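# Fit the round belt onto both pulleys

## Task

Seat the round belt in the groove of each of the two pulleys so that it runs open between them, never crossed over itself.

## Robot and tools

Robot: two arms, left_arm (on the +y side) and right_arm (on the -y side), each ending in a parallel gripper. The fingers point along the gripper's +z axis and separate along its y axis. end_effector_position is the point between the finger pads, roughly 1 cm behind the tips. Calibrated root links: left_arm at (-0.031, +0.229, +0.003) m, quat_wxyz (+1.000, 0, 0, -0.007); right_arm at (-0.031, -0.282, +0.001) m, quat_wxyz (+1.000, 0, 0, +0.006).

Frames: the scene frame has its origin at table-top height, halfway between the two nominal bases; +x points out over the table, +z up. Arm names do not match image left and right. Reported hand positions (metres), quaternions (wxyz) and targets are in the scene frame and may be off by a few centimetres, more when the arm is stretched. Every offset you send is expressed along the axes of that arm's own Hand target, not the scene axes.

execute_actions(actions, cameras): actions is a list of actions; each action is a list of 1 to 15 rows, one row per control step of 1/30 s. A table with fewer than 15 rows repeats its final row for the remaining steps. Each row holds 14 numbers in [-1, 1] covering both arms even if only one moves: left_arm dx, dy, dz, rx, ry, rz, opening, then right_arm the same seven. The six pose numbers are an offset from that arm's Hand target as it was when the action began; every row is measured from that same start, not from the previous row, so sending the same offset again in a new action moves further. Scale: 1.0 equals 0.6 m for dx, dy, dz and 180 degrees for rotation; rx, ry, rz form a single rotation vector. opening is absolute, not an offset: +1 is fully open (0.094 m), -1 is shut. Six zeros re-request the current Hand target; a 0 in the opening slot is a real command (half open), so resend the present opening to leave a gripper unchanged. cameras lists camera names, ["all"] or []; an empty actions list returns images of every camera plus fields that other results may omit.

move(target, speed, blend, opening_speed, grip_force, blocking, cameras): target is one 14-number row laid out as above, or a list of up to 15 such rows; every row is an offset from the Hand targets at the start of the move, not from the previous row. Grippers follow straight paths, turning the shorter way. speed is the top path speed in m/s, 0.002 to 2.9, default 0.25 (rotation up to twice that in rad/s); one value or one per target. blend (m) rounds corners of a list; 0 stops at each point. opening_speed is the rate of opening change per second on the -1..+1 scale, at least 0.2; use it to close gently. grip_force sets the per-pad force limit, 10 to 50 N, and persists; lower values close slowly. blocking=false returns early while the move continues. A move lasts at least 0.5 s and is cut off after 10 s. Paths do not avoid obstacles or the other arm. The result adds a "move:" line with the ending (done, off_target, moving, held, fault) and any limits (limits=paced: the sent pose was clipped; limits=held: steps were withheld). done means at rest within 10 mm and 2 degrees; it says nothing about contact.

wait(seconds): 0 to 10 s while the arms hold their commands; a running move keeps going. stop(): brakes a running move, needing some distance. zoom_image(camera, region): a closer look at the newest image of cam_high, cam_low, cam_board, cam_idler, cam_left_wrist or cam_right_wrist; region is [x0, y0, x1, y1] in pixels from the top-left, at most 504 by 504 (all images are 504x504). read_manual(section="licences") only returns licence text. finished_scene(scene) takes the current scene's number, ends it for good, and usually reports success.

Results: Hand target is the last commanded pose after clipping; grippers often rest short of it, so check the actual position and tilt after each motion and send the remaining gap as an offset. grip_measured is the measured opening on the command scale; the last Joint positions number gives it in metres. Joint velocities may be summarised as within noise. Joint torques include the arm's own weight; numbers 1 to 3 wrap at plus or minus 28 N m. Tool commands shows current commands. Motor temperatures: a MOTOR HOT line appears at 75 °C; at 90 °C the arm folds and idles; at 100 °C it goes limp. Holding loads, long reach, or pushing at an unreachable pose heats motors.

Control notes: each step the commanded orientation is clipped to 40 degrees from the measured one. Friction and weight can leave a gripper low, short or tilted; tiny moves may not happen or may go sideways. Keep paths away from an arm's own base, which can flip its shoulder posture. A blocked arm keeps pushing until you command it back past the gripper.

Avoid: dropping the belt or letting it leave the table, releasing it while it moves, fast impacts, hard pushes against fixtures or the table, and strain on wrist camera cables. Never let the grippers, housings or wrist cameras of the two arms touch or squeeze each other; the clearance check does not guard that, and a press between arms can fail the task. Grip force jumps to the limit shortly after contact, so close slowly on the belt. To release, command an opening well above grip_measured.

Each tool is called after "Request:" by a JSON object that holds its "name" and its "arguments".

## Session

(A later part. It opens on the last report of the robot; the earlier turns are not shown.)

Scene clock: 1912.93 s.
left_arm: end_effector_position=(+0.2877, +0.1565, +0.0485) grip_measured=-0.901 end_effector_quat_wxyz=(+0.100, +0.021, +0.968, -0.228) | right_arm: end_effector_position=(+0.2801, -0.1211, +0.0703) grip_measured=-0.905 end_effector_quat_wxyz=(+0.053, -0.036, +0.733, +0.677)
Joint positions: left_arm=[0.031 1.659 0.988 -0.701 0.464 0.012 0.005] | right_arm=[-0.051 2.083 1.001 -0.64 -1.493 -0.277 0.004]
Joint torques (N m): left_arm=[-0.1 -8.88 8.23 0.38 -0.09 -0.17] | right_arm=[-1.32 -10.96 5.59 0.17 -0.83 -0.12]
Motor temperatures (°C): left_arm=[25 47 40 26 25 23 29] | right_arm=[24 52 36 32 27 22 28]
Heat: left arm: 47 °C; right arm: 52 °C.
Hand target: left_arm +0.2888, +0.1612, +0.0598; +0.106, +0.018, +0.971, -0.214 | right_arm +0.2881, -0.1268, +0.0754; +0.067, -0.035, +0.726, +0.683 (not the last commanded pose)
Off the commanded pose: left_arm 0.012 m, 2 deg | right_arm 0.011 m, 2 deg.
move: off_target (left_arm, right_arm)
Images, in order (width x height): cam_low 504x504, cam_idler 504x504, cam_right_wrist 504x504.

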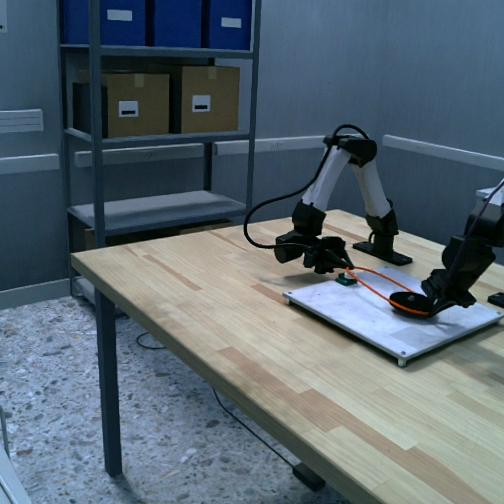

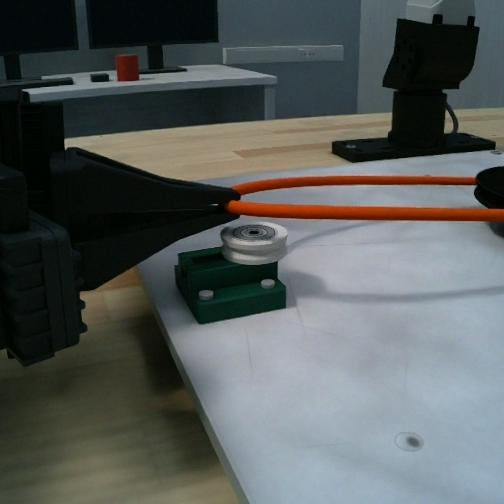

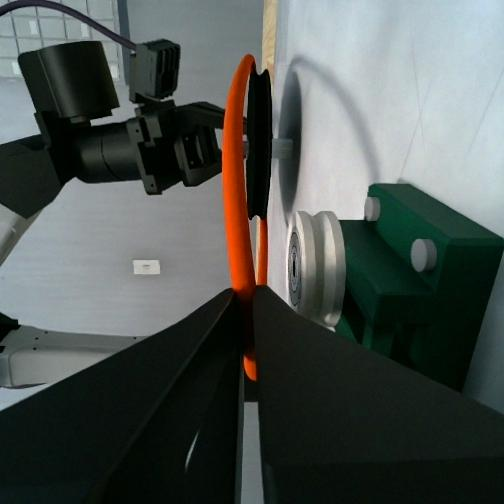

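Request:
{"name": "move", "arguments": {"target": [-0.0027,-0.0055,-0.0118,0,0,0,-0.96,0,0,0,0,0,0,-0.96], "speed": 0.04, "cameras": ["cam_low","cam_right_wrist","cam_idler"]}}

Request:
{"name": "zoom_image", "arguments": {"camera": "cam_low", "region": [380, 270, 450, 330]}}

Request:
{"name": "zoom_image", "arguments": {"camera": "cam_idler", "region": [304, 100, 504, 300]}}

Request:
{"name": "zoom_image", "arguments": {"camera": "cam_right_wrist", "region": [180, 20, 320, 300]}}

Scene clock: 1936.07 s.
left_arm: end_effector_position=(+0.2870, +0.1579, +0.0538) grip_measured=-0.901 end_effector_quat_wxyz=(+0.096, +0.019, +0.970, -0.223) | right_arm: end_effector_position=(+0.2801, -0.1211, +0.0703) grip_measured=-0.905 end_effector_quat_wxyz=(+0.053, -0.036, +0.733, +0.677)
Joint positions: left_arm=[0.031 1.653 1.008 -0.736 0.455 0.012 0.005] | right_arm=[-0.051 2.083 1.001 -0.64 -1.493 -0.277 0.004]
Joint torques (N m): left_arm=[-0.14 -9.24 8.49 0.39 0.01 -0.14] | right_arm=[-1.25 -11.02 5.71 0.23 -0.8 -0.14]
Heat: left arm: 49 °C; right arm: 54 °C.
Hand target: left_arm +0.2887, +0.1612, +0.0677; +0.106, +0.018, +0.971, -0.214 | right_arm +0.2881, -0.1268, +0.0754; +0.067, -0.035, +0.726, +0.683
Off the commanded pose: left_arm 0.014 m, 2 deg | right_arm 0.011 m, 2 deg.
move: off_target (left_arm, right_arm)
Images, in order (width x height): cam_low 504x504, cam_idler 504x504, cam_right_wrist 504x504.

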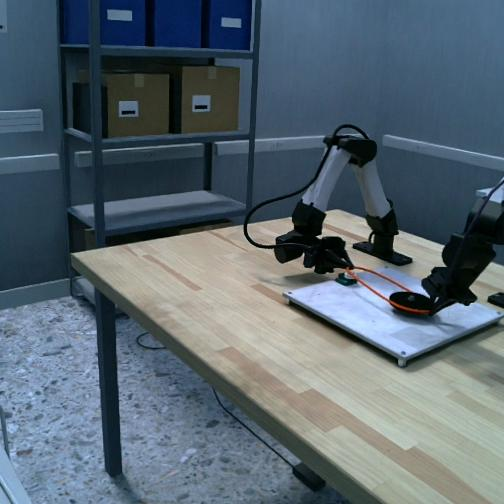

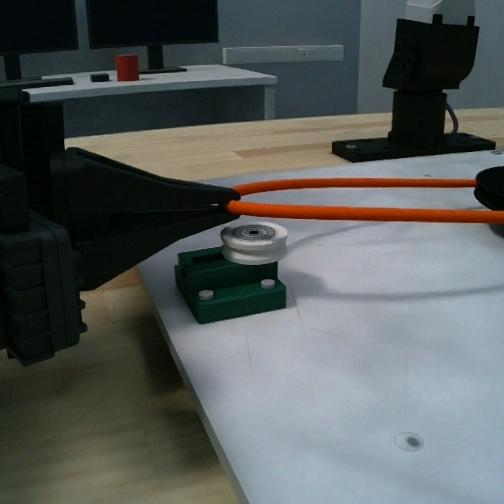

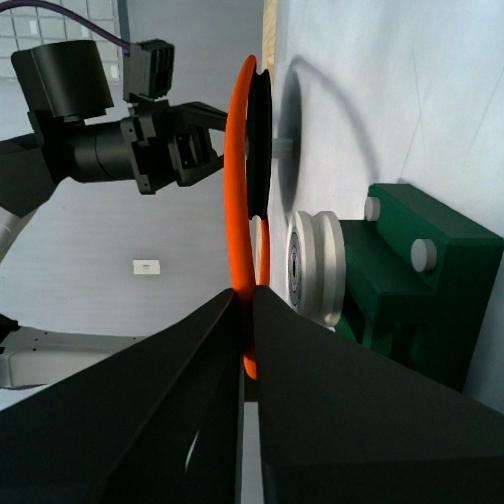

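Scaled by 7.200 from the camera's 504x504 image, which has a finer 720x720 frame.

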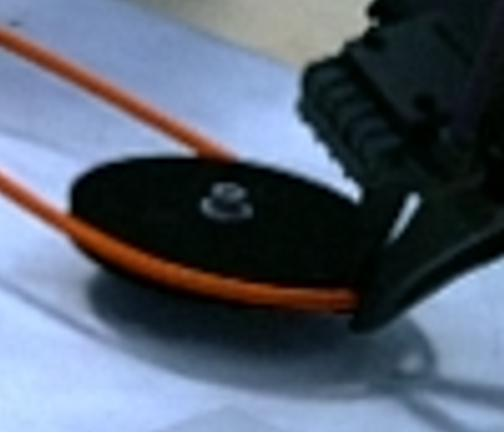

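Scaled by 2.520 from the camera's 504x504 image, which has a finer 720x720 frame.

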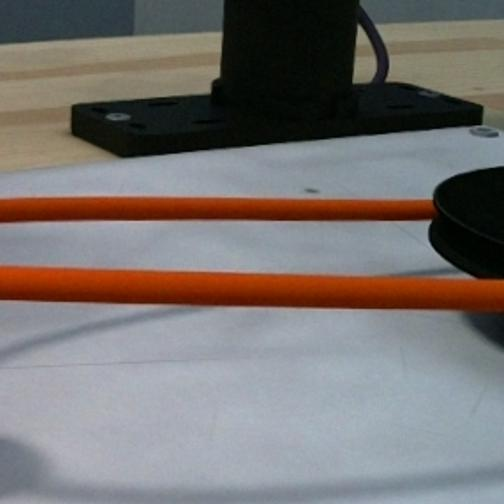

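Scaled by 1.800 from the camera's 504x504 image, which has a finer 720x720 frame.

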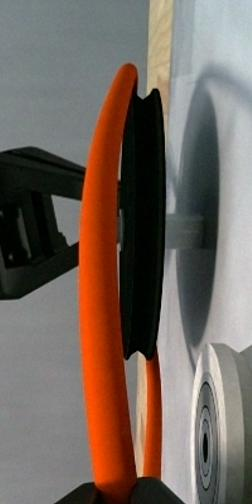

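Request:
{"name": "move", "arguments": {"target": [0,0,0,0,0,0,-0.84,0,0,0,0,0,0,-0.96], "opening_speed": 0.6, "cameras": ["cam_low","cam_right_wrist","cam_left_wrist","cam_idler"]}}

Request:
{"name": "zoom_image", "arguments": {"camera": "cam_low", "region": [380, 270, 450, 330]}}

Request:
{"name": "zoom_image", "arguments": {"camera": "cam_idler", "region": [304, 100, 504, 300]}}

Request:
{"name": "zoom_image", "arguments": {"camera": "cam_right_wrist", "region": [180, 20, 320, 300]}}

Scene clock: 1944.57 s.
left_arm: end_effector_position=(+0.2851, +0.1588, +0.0542) grip_measured=-0.842 end_effector_quat_wxyz=(+0.093, +0.018, +0.971, -0.221) | right_arm: end_effector_position=(+0.2806, -0.1221, +0.0703) grip_measured=-0.905 end_effector_quat_wxyz=(+0.054, -0.035, +0.733, +0.677)
Joint positions: left_arm=[0.031 1.648 1.008 -0.746 0.449 0.012 0.007] | right_arm=[-0.055 2.083 1.001 -0.64 -1.493 -0.277 0.004]
Joint torques (N m): left_arm=[-0.17 -8.83 8.53 0.44 0.05 -0.13] | right_arm=[-0.91 -10.93 5.34 0.31 -0.79 -0.12]
Motor temperatures (°C): left_arm=[25 52 43 25 25 23 30] | right_arm=[24 54 35 30 27 22 28]
Heat: left arm: 52 °C; right arm: 54 °C.
Hand target: left_arm +0.2888, +0.1612, +0.0678; +0.106, +0.018, +0.971, -0.214 | right_arm +0.2881, -0.1268, +0.0754; +0.067, -0.035, +0.726, +0.683
Off the commanded pose: left_arm 0.014 m, 2 deg | right_arm 0.010 m, 2 deg.
move: off_target (left_arm)
Images, in order (width x height): cam_low 504x504, cam_idler 504x504, cam_left_wrist 504x504, cam_right_wrist 504x504.

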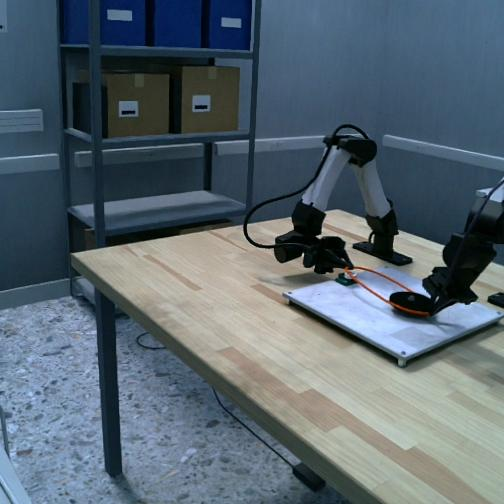

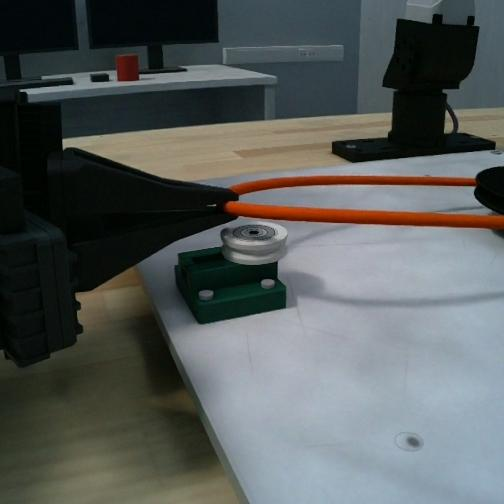

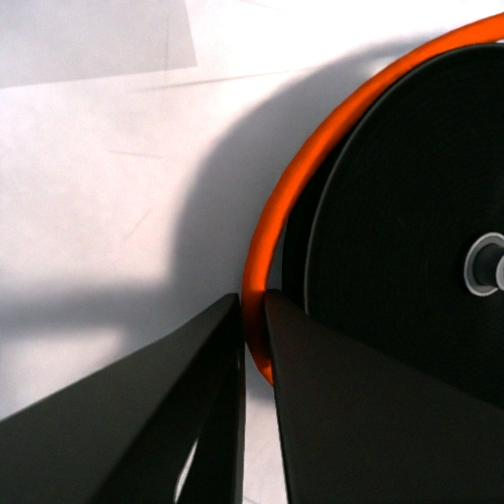

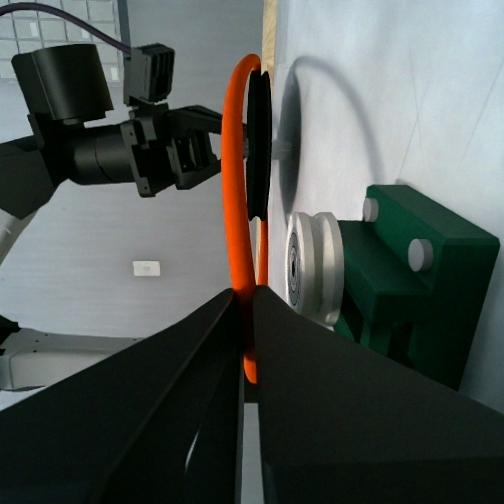

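Scaled by 7.200 from the camera's 504x504 image, which has a finer 720x720 frame.

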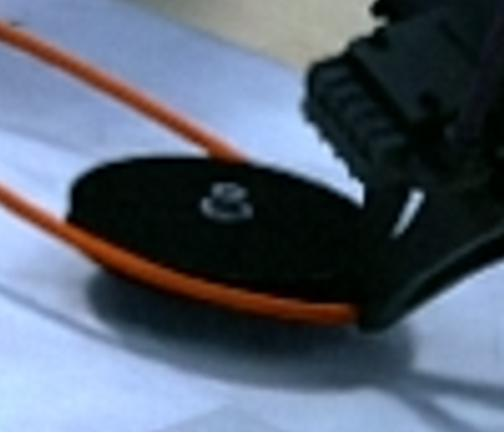

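Scaled by 2.520 from the camera's 504x504 image, which has a finer 720x720 frame.

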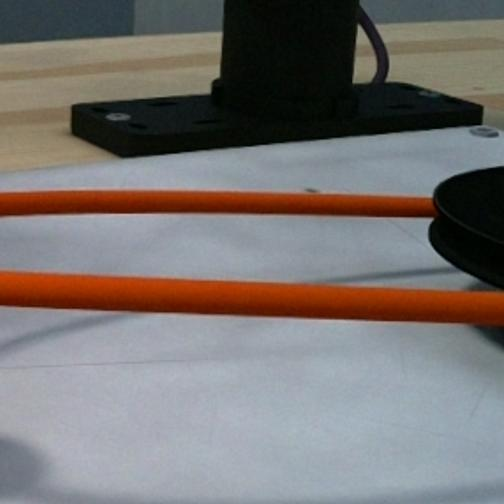

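Scaled by 1.800 from the camera's 504x504 image, which has a finer 720x720 frame.

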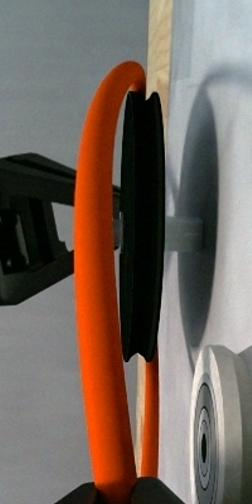

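Request:
{"name": "move", "arguments": {"target": [0,0,-0.13,0,0,0,-0.84,0,0,0,0,0,0,-0.96], "speed": 0.06, "cameras": ["cam_low","cam_right_wrist","cam_left_wrist","cam_idler"]}}

Request:
{"name": "zoom_image", "arguments": {"camera": "cam_low", "region": [380, 270, 450, 330]}}

Request:
{"name": "zoom_image", "arguments": {"camera": "cam_idler", "region": [304, 100, 504, 300]}}

Request:
{"name": "zoom_image", "arguments": {"camera": "cam_right_wrist", "region": [180, 20, 320, 300]}}

Scene clock: 1958.50 s.
left_arm: end_effector_position=(+0.2707, +0.1935, +0.1240) grip_measured=-0.842 end_effector_quat_wxyz=(+0.088, +0.010, +0.973, -0.213) | right_arm: end_effector_position=(+0.2820, -0.1248, +0.0705) grip_measured=-0.905 end_effector_quat_wxyz=(+0.057, -0.031, +0.733, +0.677)
Joint positions: left_arm=[0.149 1.553 1.206 -1.1 0.45 0.127 0.007] | right_arm=[-0.063 2.083 1.001 -0.64 -1.494 -0.277 0.004]
Joint torques (N m): left_arm=[0.18 -7.8 8.65 0.46 0.27 0.06] | right_arm=[-0.42 -10.88 5.45 0.26 -0.81 -0.11]
Heat: left arm: 51 °C; right arm: 54 °C.
Hand target: left_arm +0.2733, +0.1939, +0.1369; +0.106, +0.018, +0.971, -0.214 | right_arm +0.2881, -0.1268, +0.0754; +0.067, -0.035, +0.726, +0.683
Off the commanded pose: left_arm 0.013 m, 2 deg | right_arm 0.008 m, 2 deg.
move: off_target (left_arm)
Images, in order (width x height): cam_low 504x504, cam_idler 504x504, cam_left_wrist 504x504, cam_right_wrist 504x504.

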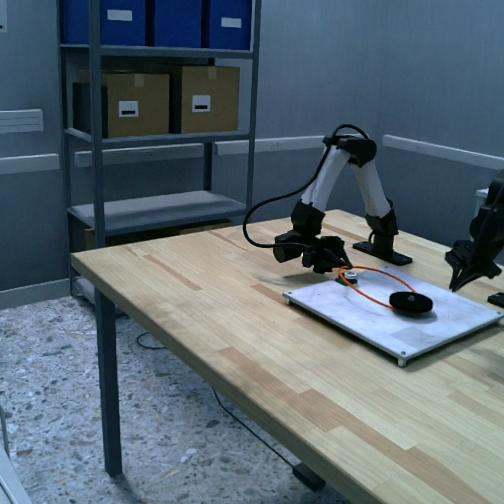

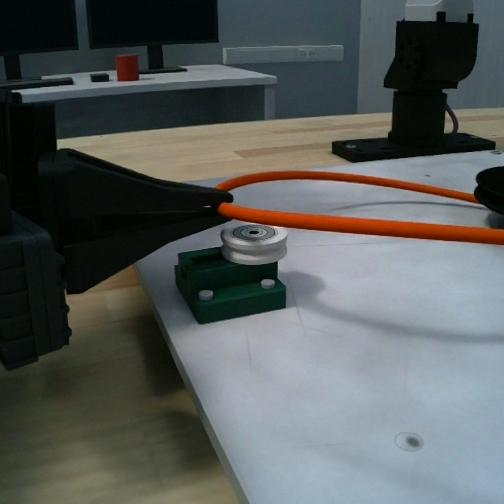

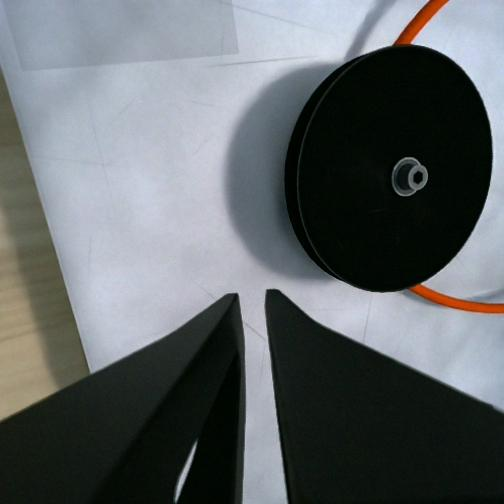

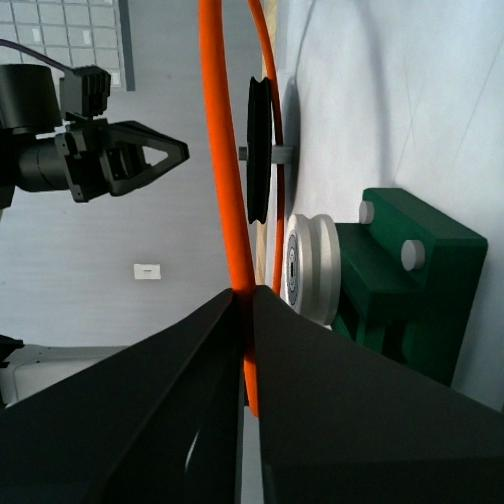

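Scaled by 7.200 from the camera's 504x504 image, which has a finer 720x720 frame.

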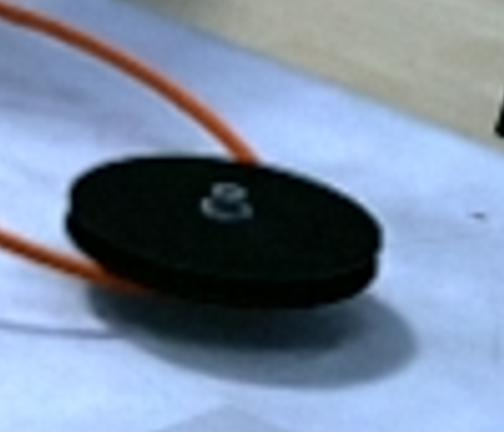

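Scaled by 2.520 from the camera's 504x504 image, which has a finer 720x720 frame.

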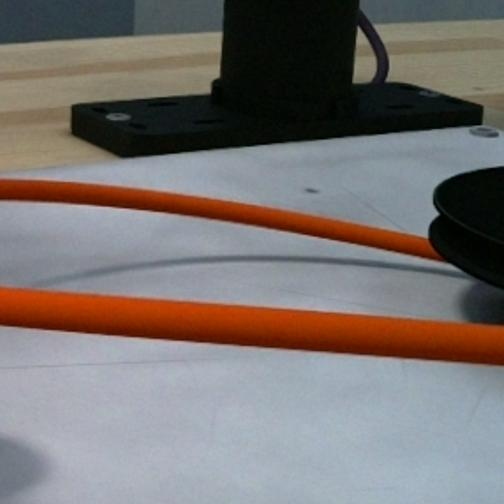

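Scaled by 1.800 from the camera's 504x504 image, which has a finer 720x720 frame.

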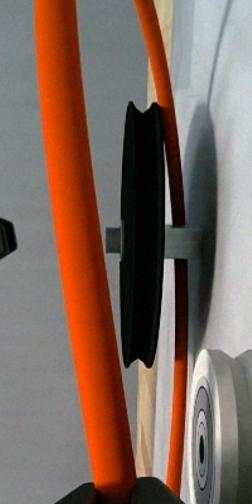

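Request:
{"name": "move", "arguments": {"target": [0,0,0,0,0,0,-0.5,0.0368,0.0163,0.11,0.045,0,0,-0.96], "speed": 0.06, "cameras": ["cam_low","cam_left_wrist","cam_high","cam_right_wrist"]}}

Request:
{"name": "zoom_image", "arguments": {"camera": "cam_low", "region": [350, 220, 500, 350]}}

Scene clock: 1998.27 s.
left_arm: end_effector_position=(+0.2705, +0.1935, +0.1239) grip_measured=-0.502 end_effector_quat_wxyz=(+0.088, +0.010, +0.973, -0.213) | right_arm: end_effector_position=(+0.2724, -0.0674, +0.0713) grip_measured=-0.905 end_effector_quat_wxyz=(+0.065, -0.008, +0.779, +0.624)
Joint positions: left_arm=[0.149 1.553 1.206 -1.101 0.45 0.127 0.023] | right_arm=[0.146 1.864 0.639 0.502 -1.243 0.761 0.004]
Joint torques (N m): left_arm=[0.23 -7.86 8.62 0.45 0.27 0.05] | right_arm=[2.02 -10.58 3.99 1.58 -0.52 -0.04]
Motor temperatures (°C): left_arm=[25 49 47 25 25 23 28] | right_arm=[24 55 35 29 27 22 28]
Heat: left arm: 49 °C; right arm: 55 °C.
Hand target: left_arm +0.2733, +0.1939, +0.1369; +0.106, +0.018, +0.971, -0.214 | right_arm +0.2682, -0.0595, +0.0781; +0.070, -0.030, +0.773, +0.630
Off the commanded pose: left_arm 0.013 m, 2 deg | right_arm 0.011 m, 3 deg.
move: off_target (left_arm, right_arm)
Images, in order (width x height): cam_high 504x504, cam_low 504x504, cam_left_wrist 504x504, cam_right_wrist 504x504.

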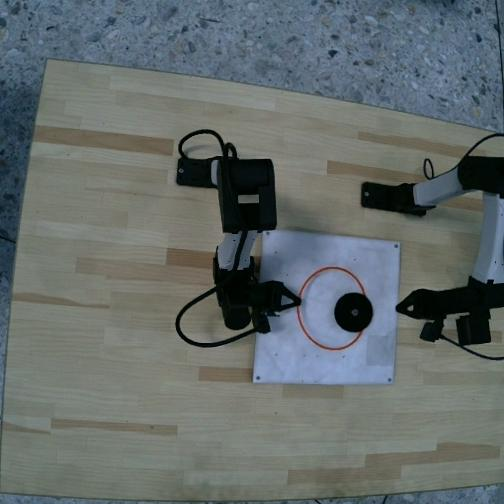

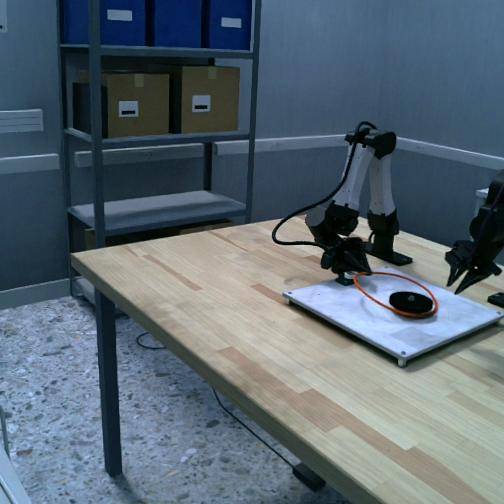

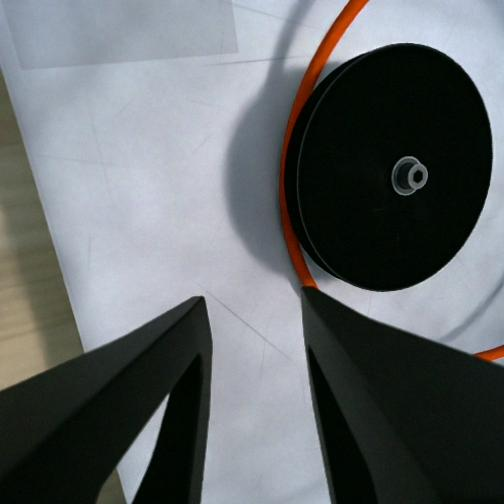

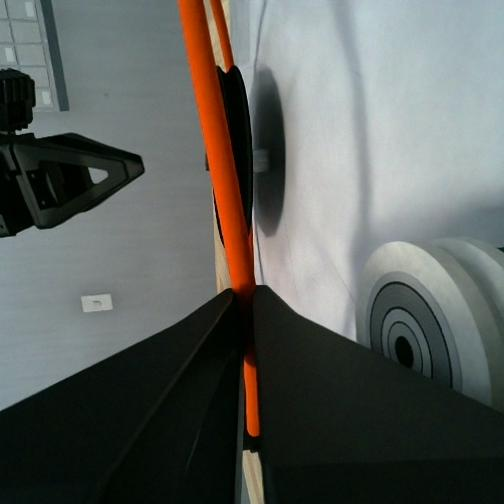

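Scaled by 3.360 from the camera's 504x504 image, which has a finer 720x720 frame.

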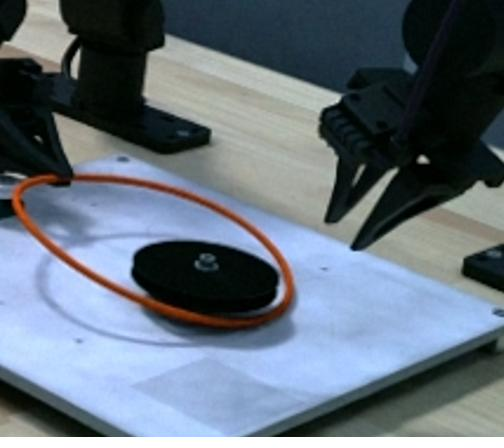

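Request:
{"name": "move", "arguments": {"target": [[0,0,0,0,0,0,-0.5,-0.0028,0.017,0.0167,0,0,0,-0.96],[0,0,0,0,0,0,-0.5,-0.04,0.0708,0.0048,0,0,0,-0.96]], "speed": 0.06, "cameras": ["cam_low","cam_right_wrist"]}}

Request:
{"name": "zoom_image", "arguments": {"camera": "cam_low", "region": [350, 220, 500, 350]}}

Scene clock: 2020.63 s.
left_arm: end_effector_position=(+0.2705, +0.1935, +0.1239) grip_measured=-0.502 end_effector_quat_wxyz=(+0.088, +0.010, +0.973, -0.213) | right_arm: end_effector_position=(+0.2815, -0.0504, +0.1053) grip_measured=-0.905 end_effector_quat_wxyz=(+0.051, -0.008, +0.780, +0.624)
Joint positions: left_arm=[0.149 1.553 1.206 -1.101 0.45 0.127 0.023] | right_arm=[0.193 1.785 0.732 0.369 -1.222 0.826 0.004]
Joint torques (N m): left_arm=[0.24 -7.77 8.69 0.45 0.29 0.05] | right_arm=[0.13 -12.33 7.65 1.4 -0.52 -0.18]
Heat: left arm: 48 °C; right arm: 54 °C.
Hand target: left_arm +0.2733, +0.1939, +0.1369; +0.106, +0.018, +0.971, -0.214 | right_arm +0.2864, -0.0489, +0.1222; +0.070, -0.030, +0.773, +0.630
Off the commanded pose: left_arm 0.013 m, 2 deg | right_arm 0.018 m, 3 deg.
move: off_target (left_arm, right_arm)
Images, in order (width x height): cam_low 504x504, cam_right_wrist 504x504.

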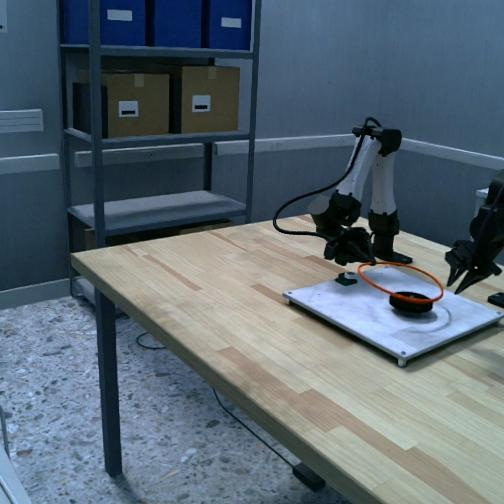

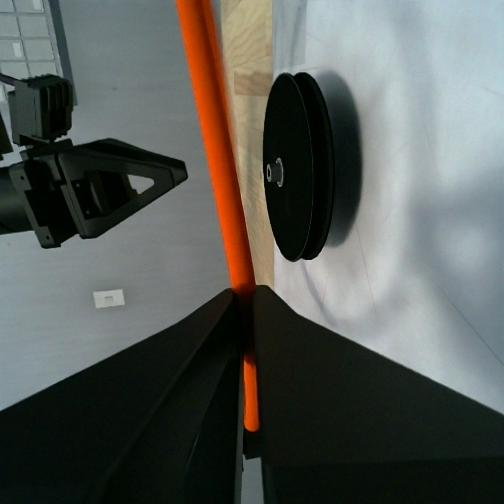

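Scaled by 3.360 from the camera's 504x504 image, which has a finer 720x720 frame.

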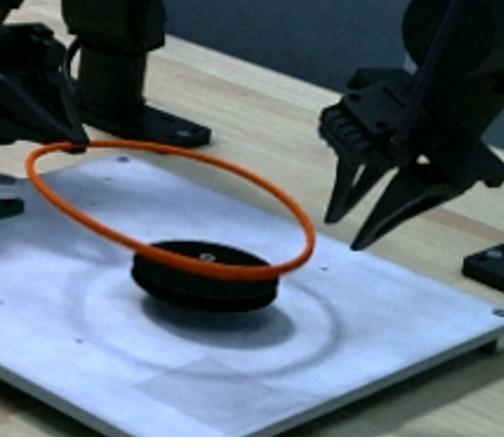

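Request:
{"name": "move", "arguments": {"target": [-0.0242,0.0473,0.081,0,0,0,-0.5,-0.0177,-0.0318,0.0625,0.006,0,0,-0.96], "speed": 0.06, "cameras": ["cam_low","cam_left_wrist"]}}

Request:
{"name": "zoom_image", "arguments": {"camera": "cam_low", "region": [350, 220, 500, 350]}}

Scene clock: 2039.07 s.
left_arm: end_effector_position=(+0.2959, +0.1988, +0.0884) grip_measured=-0.502 end_effector_quat_wxyz=(+0.101, +0.013, +0.972, -0.211) | right_arm: end_effector_position=(+0.2936, -0.0203, +0.0923) grip_measured=-0.905 end_effector_quat_wxyz=(+0.054, -0.021, +0.781, +0.621)
Joint positions: left_arm=[0.155 1.654 1.164 -0.935 0.45 0.134 0.023] | right_arm=[0.275 1.894 0.783 0.521 -1.161 0.905 0.004]
Joint torques (N m): left_arm=[0.32 -5.89 6.01 0.81 0.27 0.05] | right_arm=[0.61 -9.77 7.41 1.68 -0.19 -0.08]
Motor temperatures (°C): left_arm=[25 48 47 25 25 23 27] | right_arm=[24 55 35 34 27 22 28]
Heat: left arm: 48 °C; right arm: 55 °C.
Hand target: left_arm +0.2993, +0.1995, +0.0852; +0.106, +0.018, +0.971, -0.214 | right_arm +0.3021, -0.0166, +0.0980; +0.070, -0.030, +0.779, +0.623
Off the commanded pose: left_arm 0.005 m, 1 deg | right_arm 0.011 m, 2 deg.
move: off_target (right_arm)
Images, in order (width x height): cam_low 504x504, cam_left_wrist 504x504.

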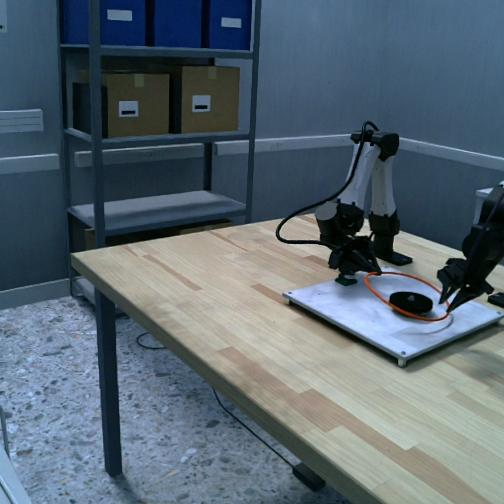

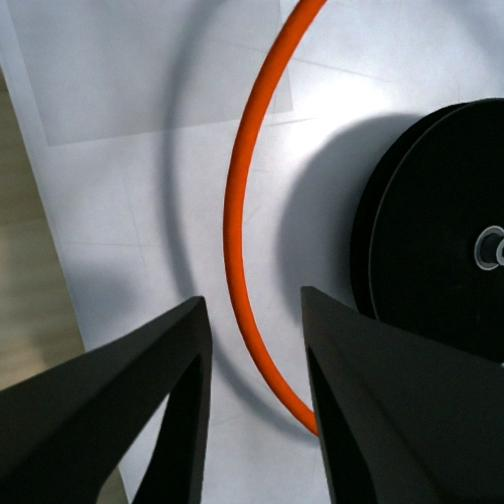

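Scaled by 3.360 from the camera's 504x504 image, which has a finer 720x720 frame.

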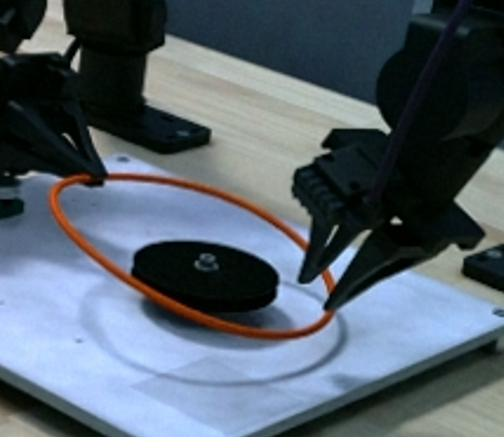

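Request:
{"name": "move", "arguments": {"target": [0.0105,0.027,0.052,0,0,0,-0.5,0,0,0,0,0,0,-0.96], "speed": 0.08, "cameras": ["cam_left_wrist","cam_low"]}}

Scene clock: 2086.20 s.
left_arm: end_effector_position=(+0.2974, +0.2004, +0.0526) grip_measured=-0.502 end_effector_quat_wxyz=(+0.100, +0.013, +0.972, -0.211) | right_arm: end_effector_position=(+0.2938, -0.0203, +0.0921) grip_measured=-0.905 end_effector_quat_wxyz=(+0.055, -0.021, +0.781, +0.621)
Joint positions: left_arm=[0.159 1.706 1.072 -0.796 0.45 0.139 0.023] | right_arm=[0.275 1.895 0.783 0.521 -1.16 0.905 0.004]
Joint torques (N m): left_arm=[0.34 -6.06 5.79 0.82 0.29 0.04] | right_arm=[0.51 -9.72 7.46 1.67 -0.24 -0.04]
Heat: left arm: 45 °C; right arm: 52 °C.
Hand target: left_arm +0.3008, +0.2011, +0.0496; +0.106, +0.018, +0.971, -0.214 | right_arm +0.3021, -0.0166, +0.0978; +0.070, -0.030, +0.779, +0.623
Off the commanded pose: left_arm 0.004 m, 1 deg | right_arm 0.011 m, 2 deg.
move: off_target (right_arm)
Images, in order (width x height): cam_low 504x504, cam_left_wrist 504x504.

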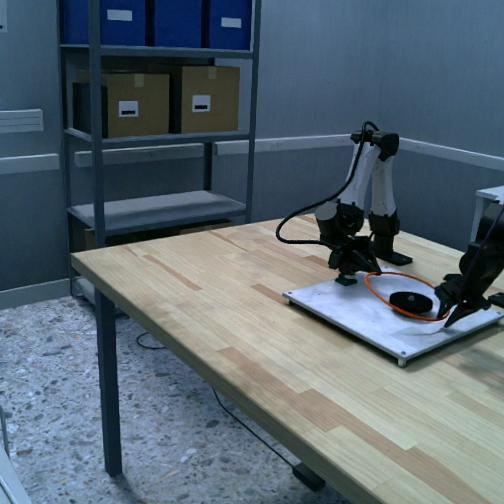

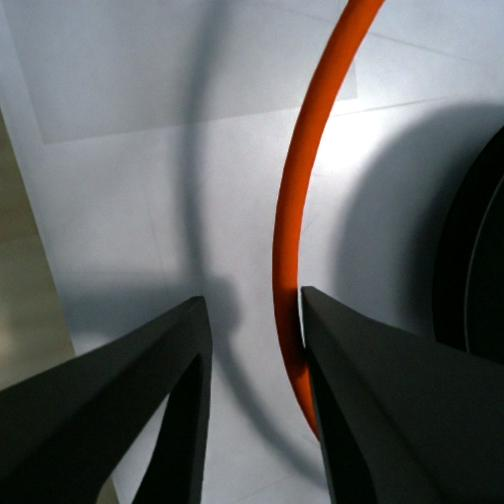

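Request:
{"name": "move", "arguments": {"target": [[0.0017,0.0035,0.0074,0,0,0,-0.5,0,0,0,0,0,0,-0.96],[0.0017,0.0035,0.0074,0,0,0,-0.96,0,0,0,0,0,0,-0.96]], "speed": 0.08, "opening_speed": 0.5, "cameras": ["cam_left_wrist","cam_low"]}}

Request:
{"name": "zoom_image", "arguments": {"camera": "cam_low", "region": [350, 220, 500, 350]}}

Scene clock: 2097.13 s.
left_arm: end_effector_position=(+0.2982, +0.2004, +0.0485) grip_measured=-0.907 end_effector_quat_wxyz=(+0.101, +0.014, +0.972, -0.211) | right_arm: end_effector_position=(+0.2938, -0.0203, +0.0921) grip_measured=-0.905 end_effector_quat_wxyz=(+0.054, -0.021, +0.781, +0.621)
Joint positions: left_arm=[0.159 1.712 1.061 -0.775 0.451 0.139 0.004] | right_arm=[0.275 1.895 0.783 0.521 -1.16 0.906 0.004]
Joint torques (N m): left_arm=[0.38 -5.93 5.61 0.8 0.27 0.05] | right_arm=[0.54 -9.59 7.35 1.66 -0.22 -0.08]
Motor temperatures (°C): left_arm=[25 45 42 26 25 23 27] | right_arm=[24 52 36 37 26 22 28]
Heat: left arm: 45 °C; right arm: 52 °C.
Hand target: left_arm +0.3008, +0.2012, +0.0446; +0.106, +0.018, +0.971, -0.214 | right_arm +0.3021, -0.0166, +0.0978; +0.070, -0.029, +0.779, +0.623
Off the commanded pose: left_arm 0.005 m, 1 deg | right_arm 0.011 m, 2 deg.
move: off_target (right_arm)
Images, in order (width x height): cam_low 504x504, cam_left_wrist 504x504.

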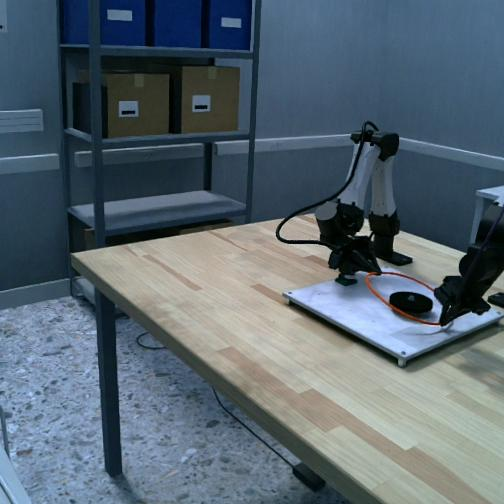

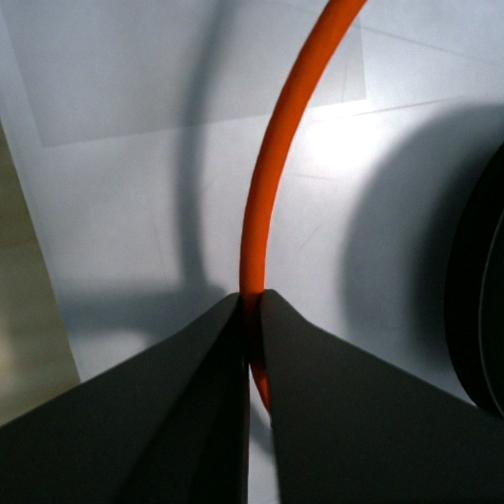

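Scaled by 3.360 from the camera's 504x504 image, which has a finer 720x720 frame.

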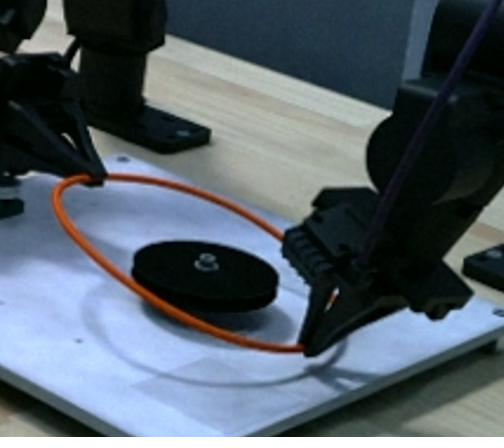

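Request:
{"name": "move", "arguments": {"target": [[0.0035,-0.0372,-0.0087,0,0,0,-0.96,0.0195,-0.024,-0.1142,0,0,0,-0.96],[0.0147,-0.0642,0.0013,0,0,0,-0.96,0.0245,-0.047,-0.1083,-0.03,0,0,-0.96]], "speed": 0.07, "cameras": ["cam_left_wrist","cam_low","cam_board"]}}

Request:
{"name": "zoom_image", "arguments": {"camera": "cam_low", "region": [350, 220, 500, 350]}}

Scene clock: 2112.90 s.
left_arm: end_effector_position=(+0.2847, +0.1627, +0.0524) grip_measured=-0.908 end_effector_quat_wxyz=(+0.086, +0.016, +0.970, -0.226) | right_arm: end_effector_position=(+0.2872, -0.0833, +0.0833) grip_measured=-0.905 end_effector_quat_wxyz=(+0.067, -0.033, +0.753, +0.654)
Joint positions: left_arm=[0.051 1.665 1.018 -0.762 0.463 0.03 0.004] | right_arm=[0.076 1.917 0.724 0.436 -1.373 0.677 0.004]
Joint torques (N m): left_arm=[-0.47 -8.77 5.57 0.84 -0.05 -0.13] | right_arm=[-0.23 -9.32 3.93 1.46 -0.51 -0.08]
Heat: left arm: 46 °C; right arm: 52 °C.
Hand target: left_arm +0.2892, +0.1657, +0.0578; +0.106, +0.018, +0.971, -0.214 | right_arm +0.2866, -0.0856, +0.0824; +0.068, -0.033, +0.749, +0.659
Off the commanded pose: left_arm 0.008 m, 3 deg | right_arm 0.003 m, 1 deg.
move: off_target (left_arm)
Images, in order (width x height): cam_low 504x504, cam_board 504x504, cam_left_wrist 504x504.

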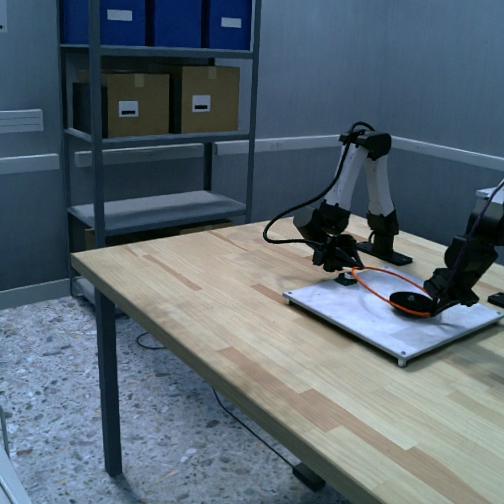

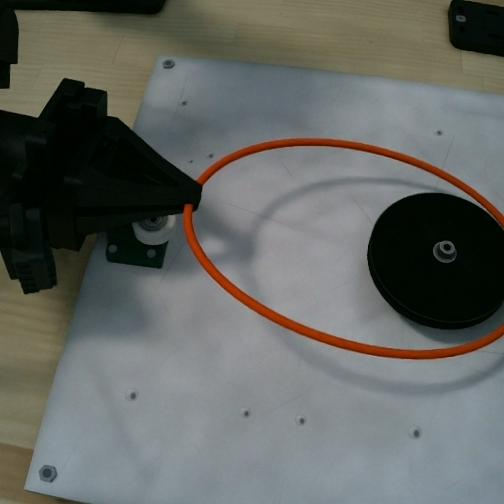

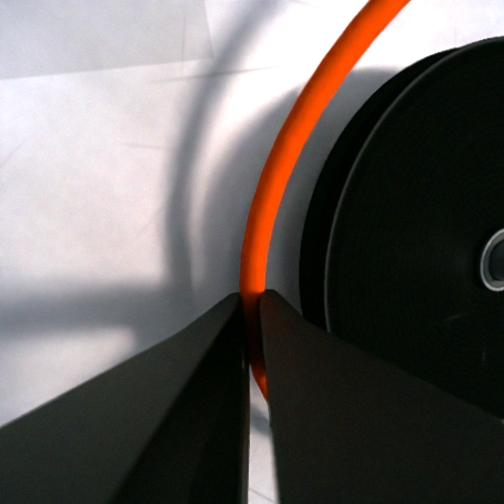

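Scaled by 3.360 from the camera's 504x504 image, which has a finer 720x720 frame.

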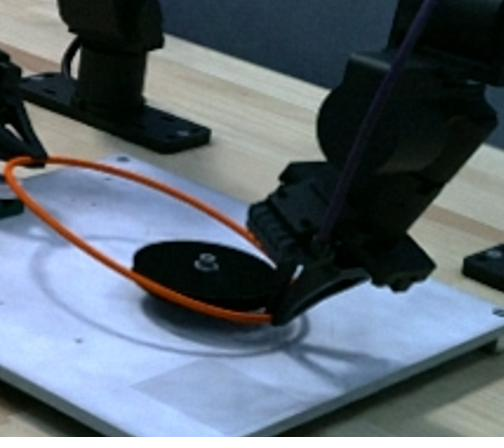

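Request:
{"name": "move", "arguments": {"target": [[0,-0.009,0.004,0,0,0,-0.96,-0.0023,-0.0177,-0.0482,0,0,0,-0.96],[0,-0.009,0.004,0,0,0,-0.96,-0.0027,-0.028,-0.0673,-0.03,0,0,-0.96]], "speed": 0.045, "cameras": ["cam_left_wrist","cam_low","cam_board","cam_idler"]}}

Request:
{"name": "zoom_image", "arguments": {"camera": "cam_low", "region": [380, 270, 450, 330]}}

Request:
{"name": "zoom_image", "arguments": {"camera": "cam_idler", "region": [304, 100, 504, 300]}}

Scene clock: 2125.20 s.
left_arm: end_effector_position=(+0.2859, +0.1576, +0.0524) grip_measured=-0.909 end_effector_quat_wxyz=(+0.087, +0.015, +0.970, -0.225) | right_arm: end_effector_position=(+0.2812, -0.1225, +0.0661) grip_measured=-0.905 end_effector_quat_wxyz=(+0.062, -0.024, +0.722, +0.689)
Joint positions: left_arm=[0.031 1.665 1.018 -0.751 0.457 0.007 0.004] | right_arm=[-0.057 2.034 0.84 -0.122 -1.526 0.132 0.004]
Joint torques (N m): left_arm=[-0.57 -9.05 5.33 0.86 -0.05 -0.12] | right_arm=[-1.22 -9.85 6.08 0.68 -0.76 -0.19]
Heat: left arm: 48 °C; right arm: 51 °C.
Hand target: left_arm +0.2892, +0.1599, +0.0579; +0.106, +0.018, +0.971, -0.214 | right_arm +0.2881, -0.1278, +0.0712; +0.067, -0.036, +0.717, +0.693
Off the commanded pose: left_arm 0.007 m, 3 deg | right_arm 0.010 m, 2 deg.
move: off_target (left_arm)
Images, in order (width x height): cam_low 504x504, cam_board 504x504, cam_idler 504x504, cam_left_wrist 504x504.

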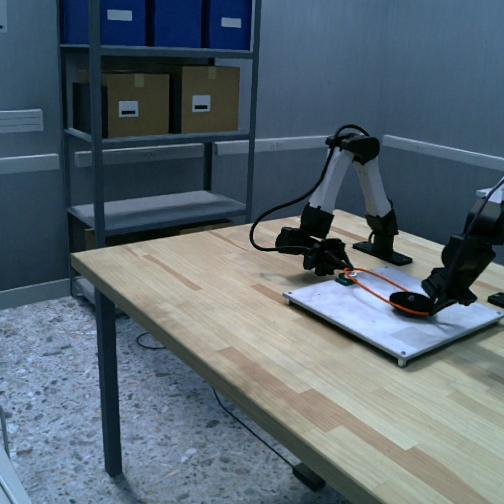

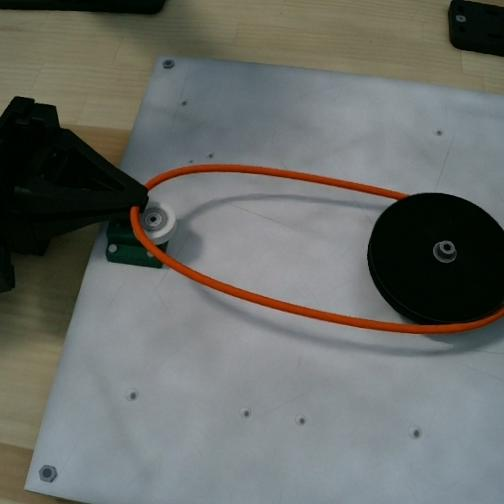

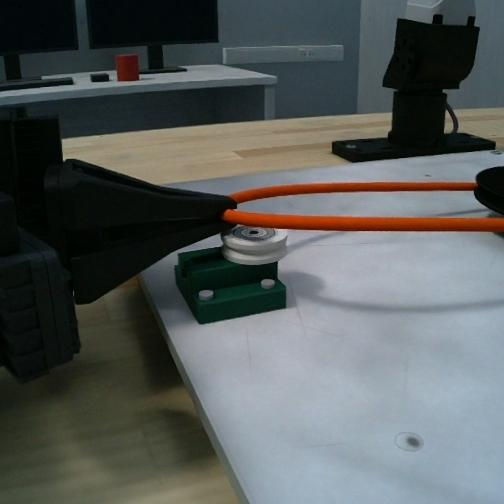

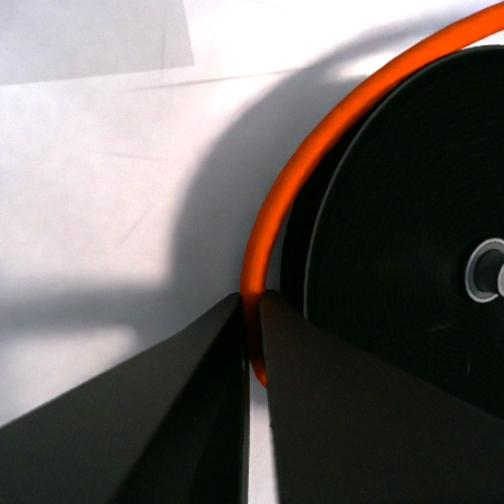

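Scaled by 7.200 from the camera's 504x504 image, which has a finer 720x720 frame.

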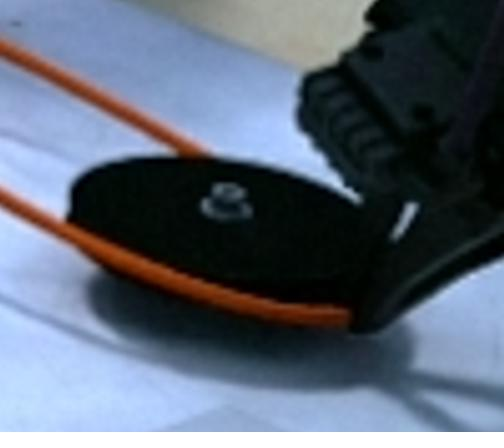

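Scaled by 2.520 from the camera's 504x504 image, which has a finer 720x720 frame.

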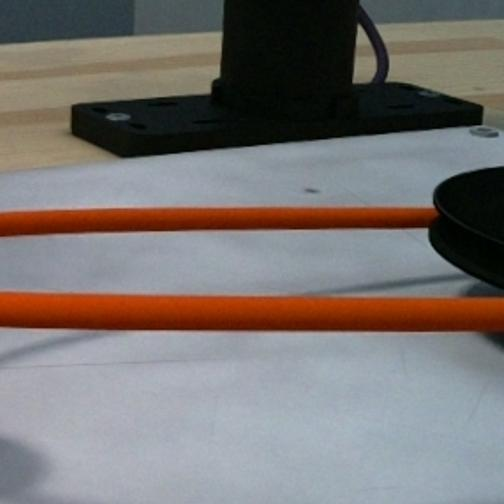

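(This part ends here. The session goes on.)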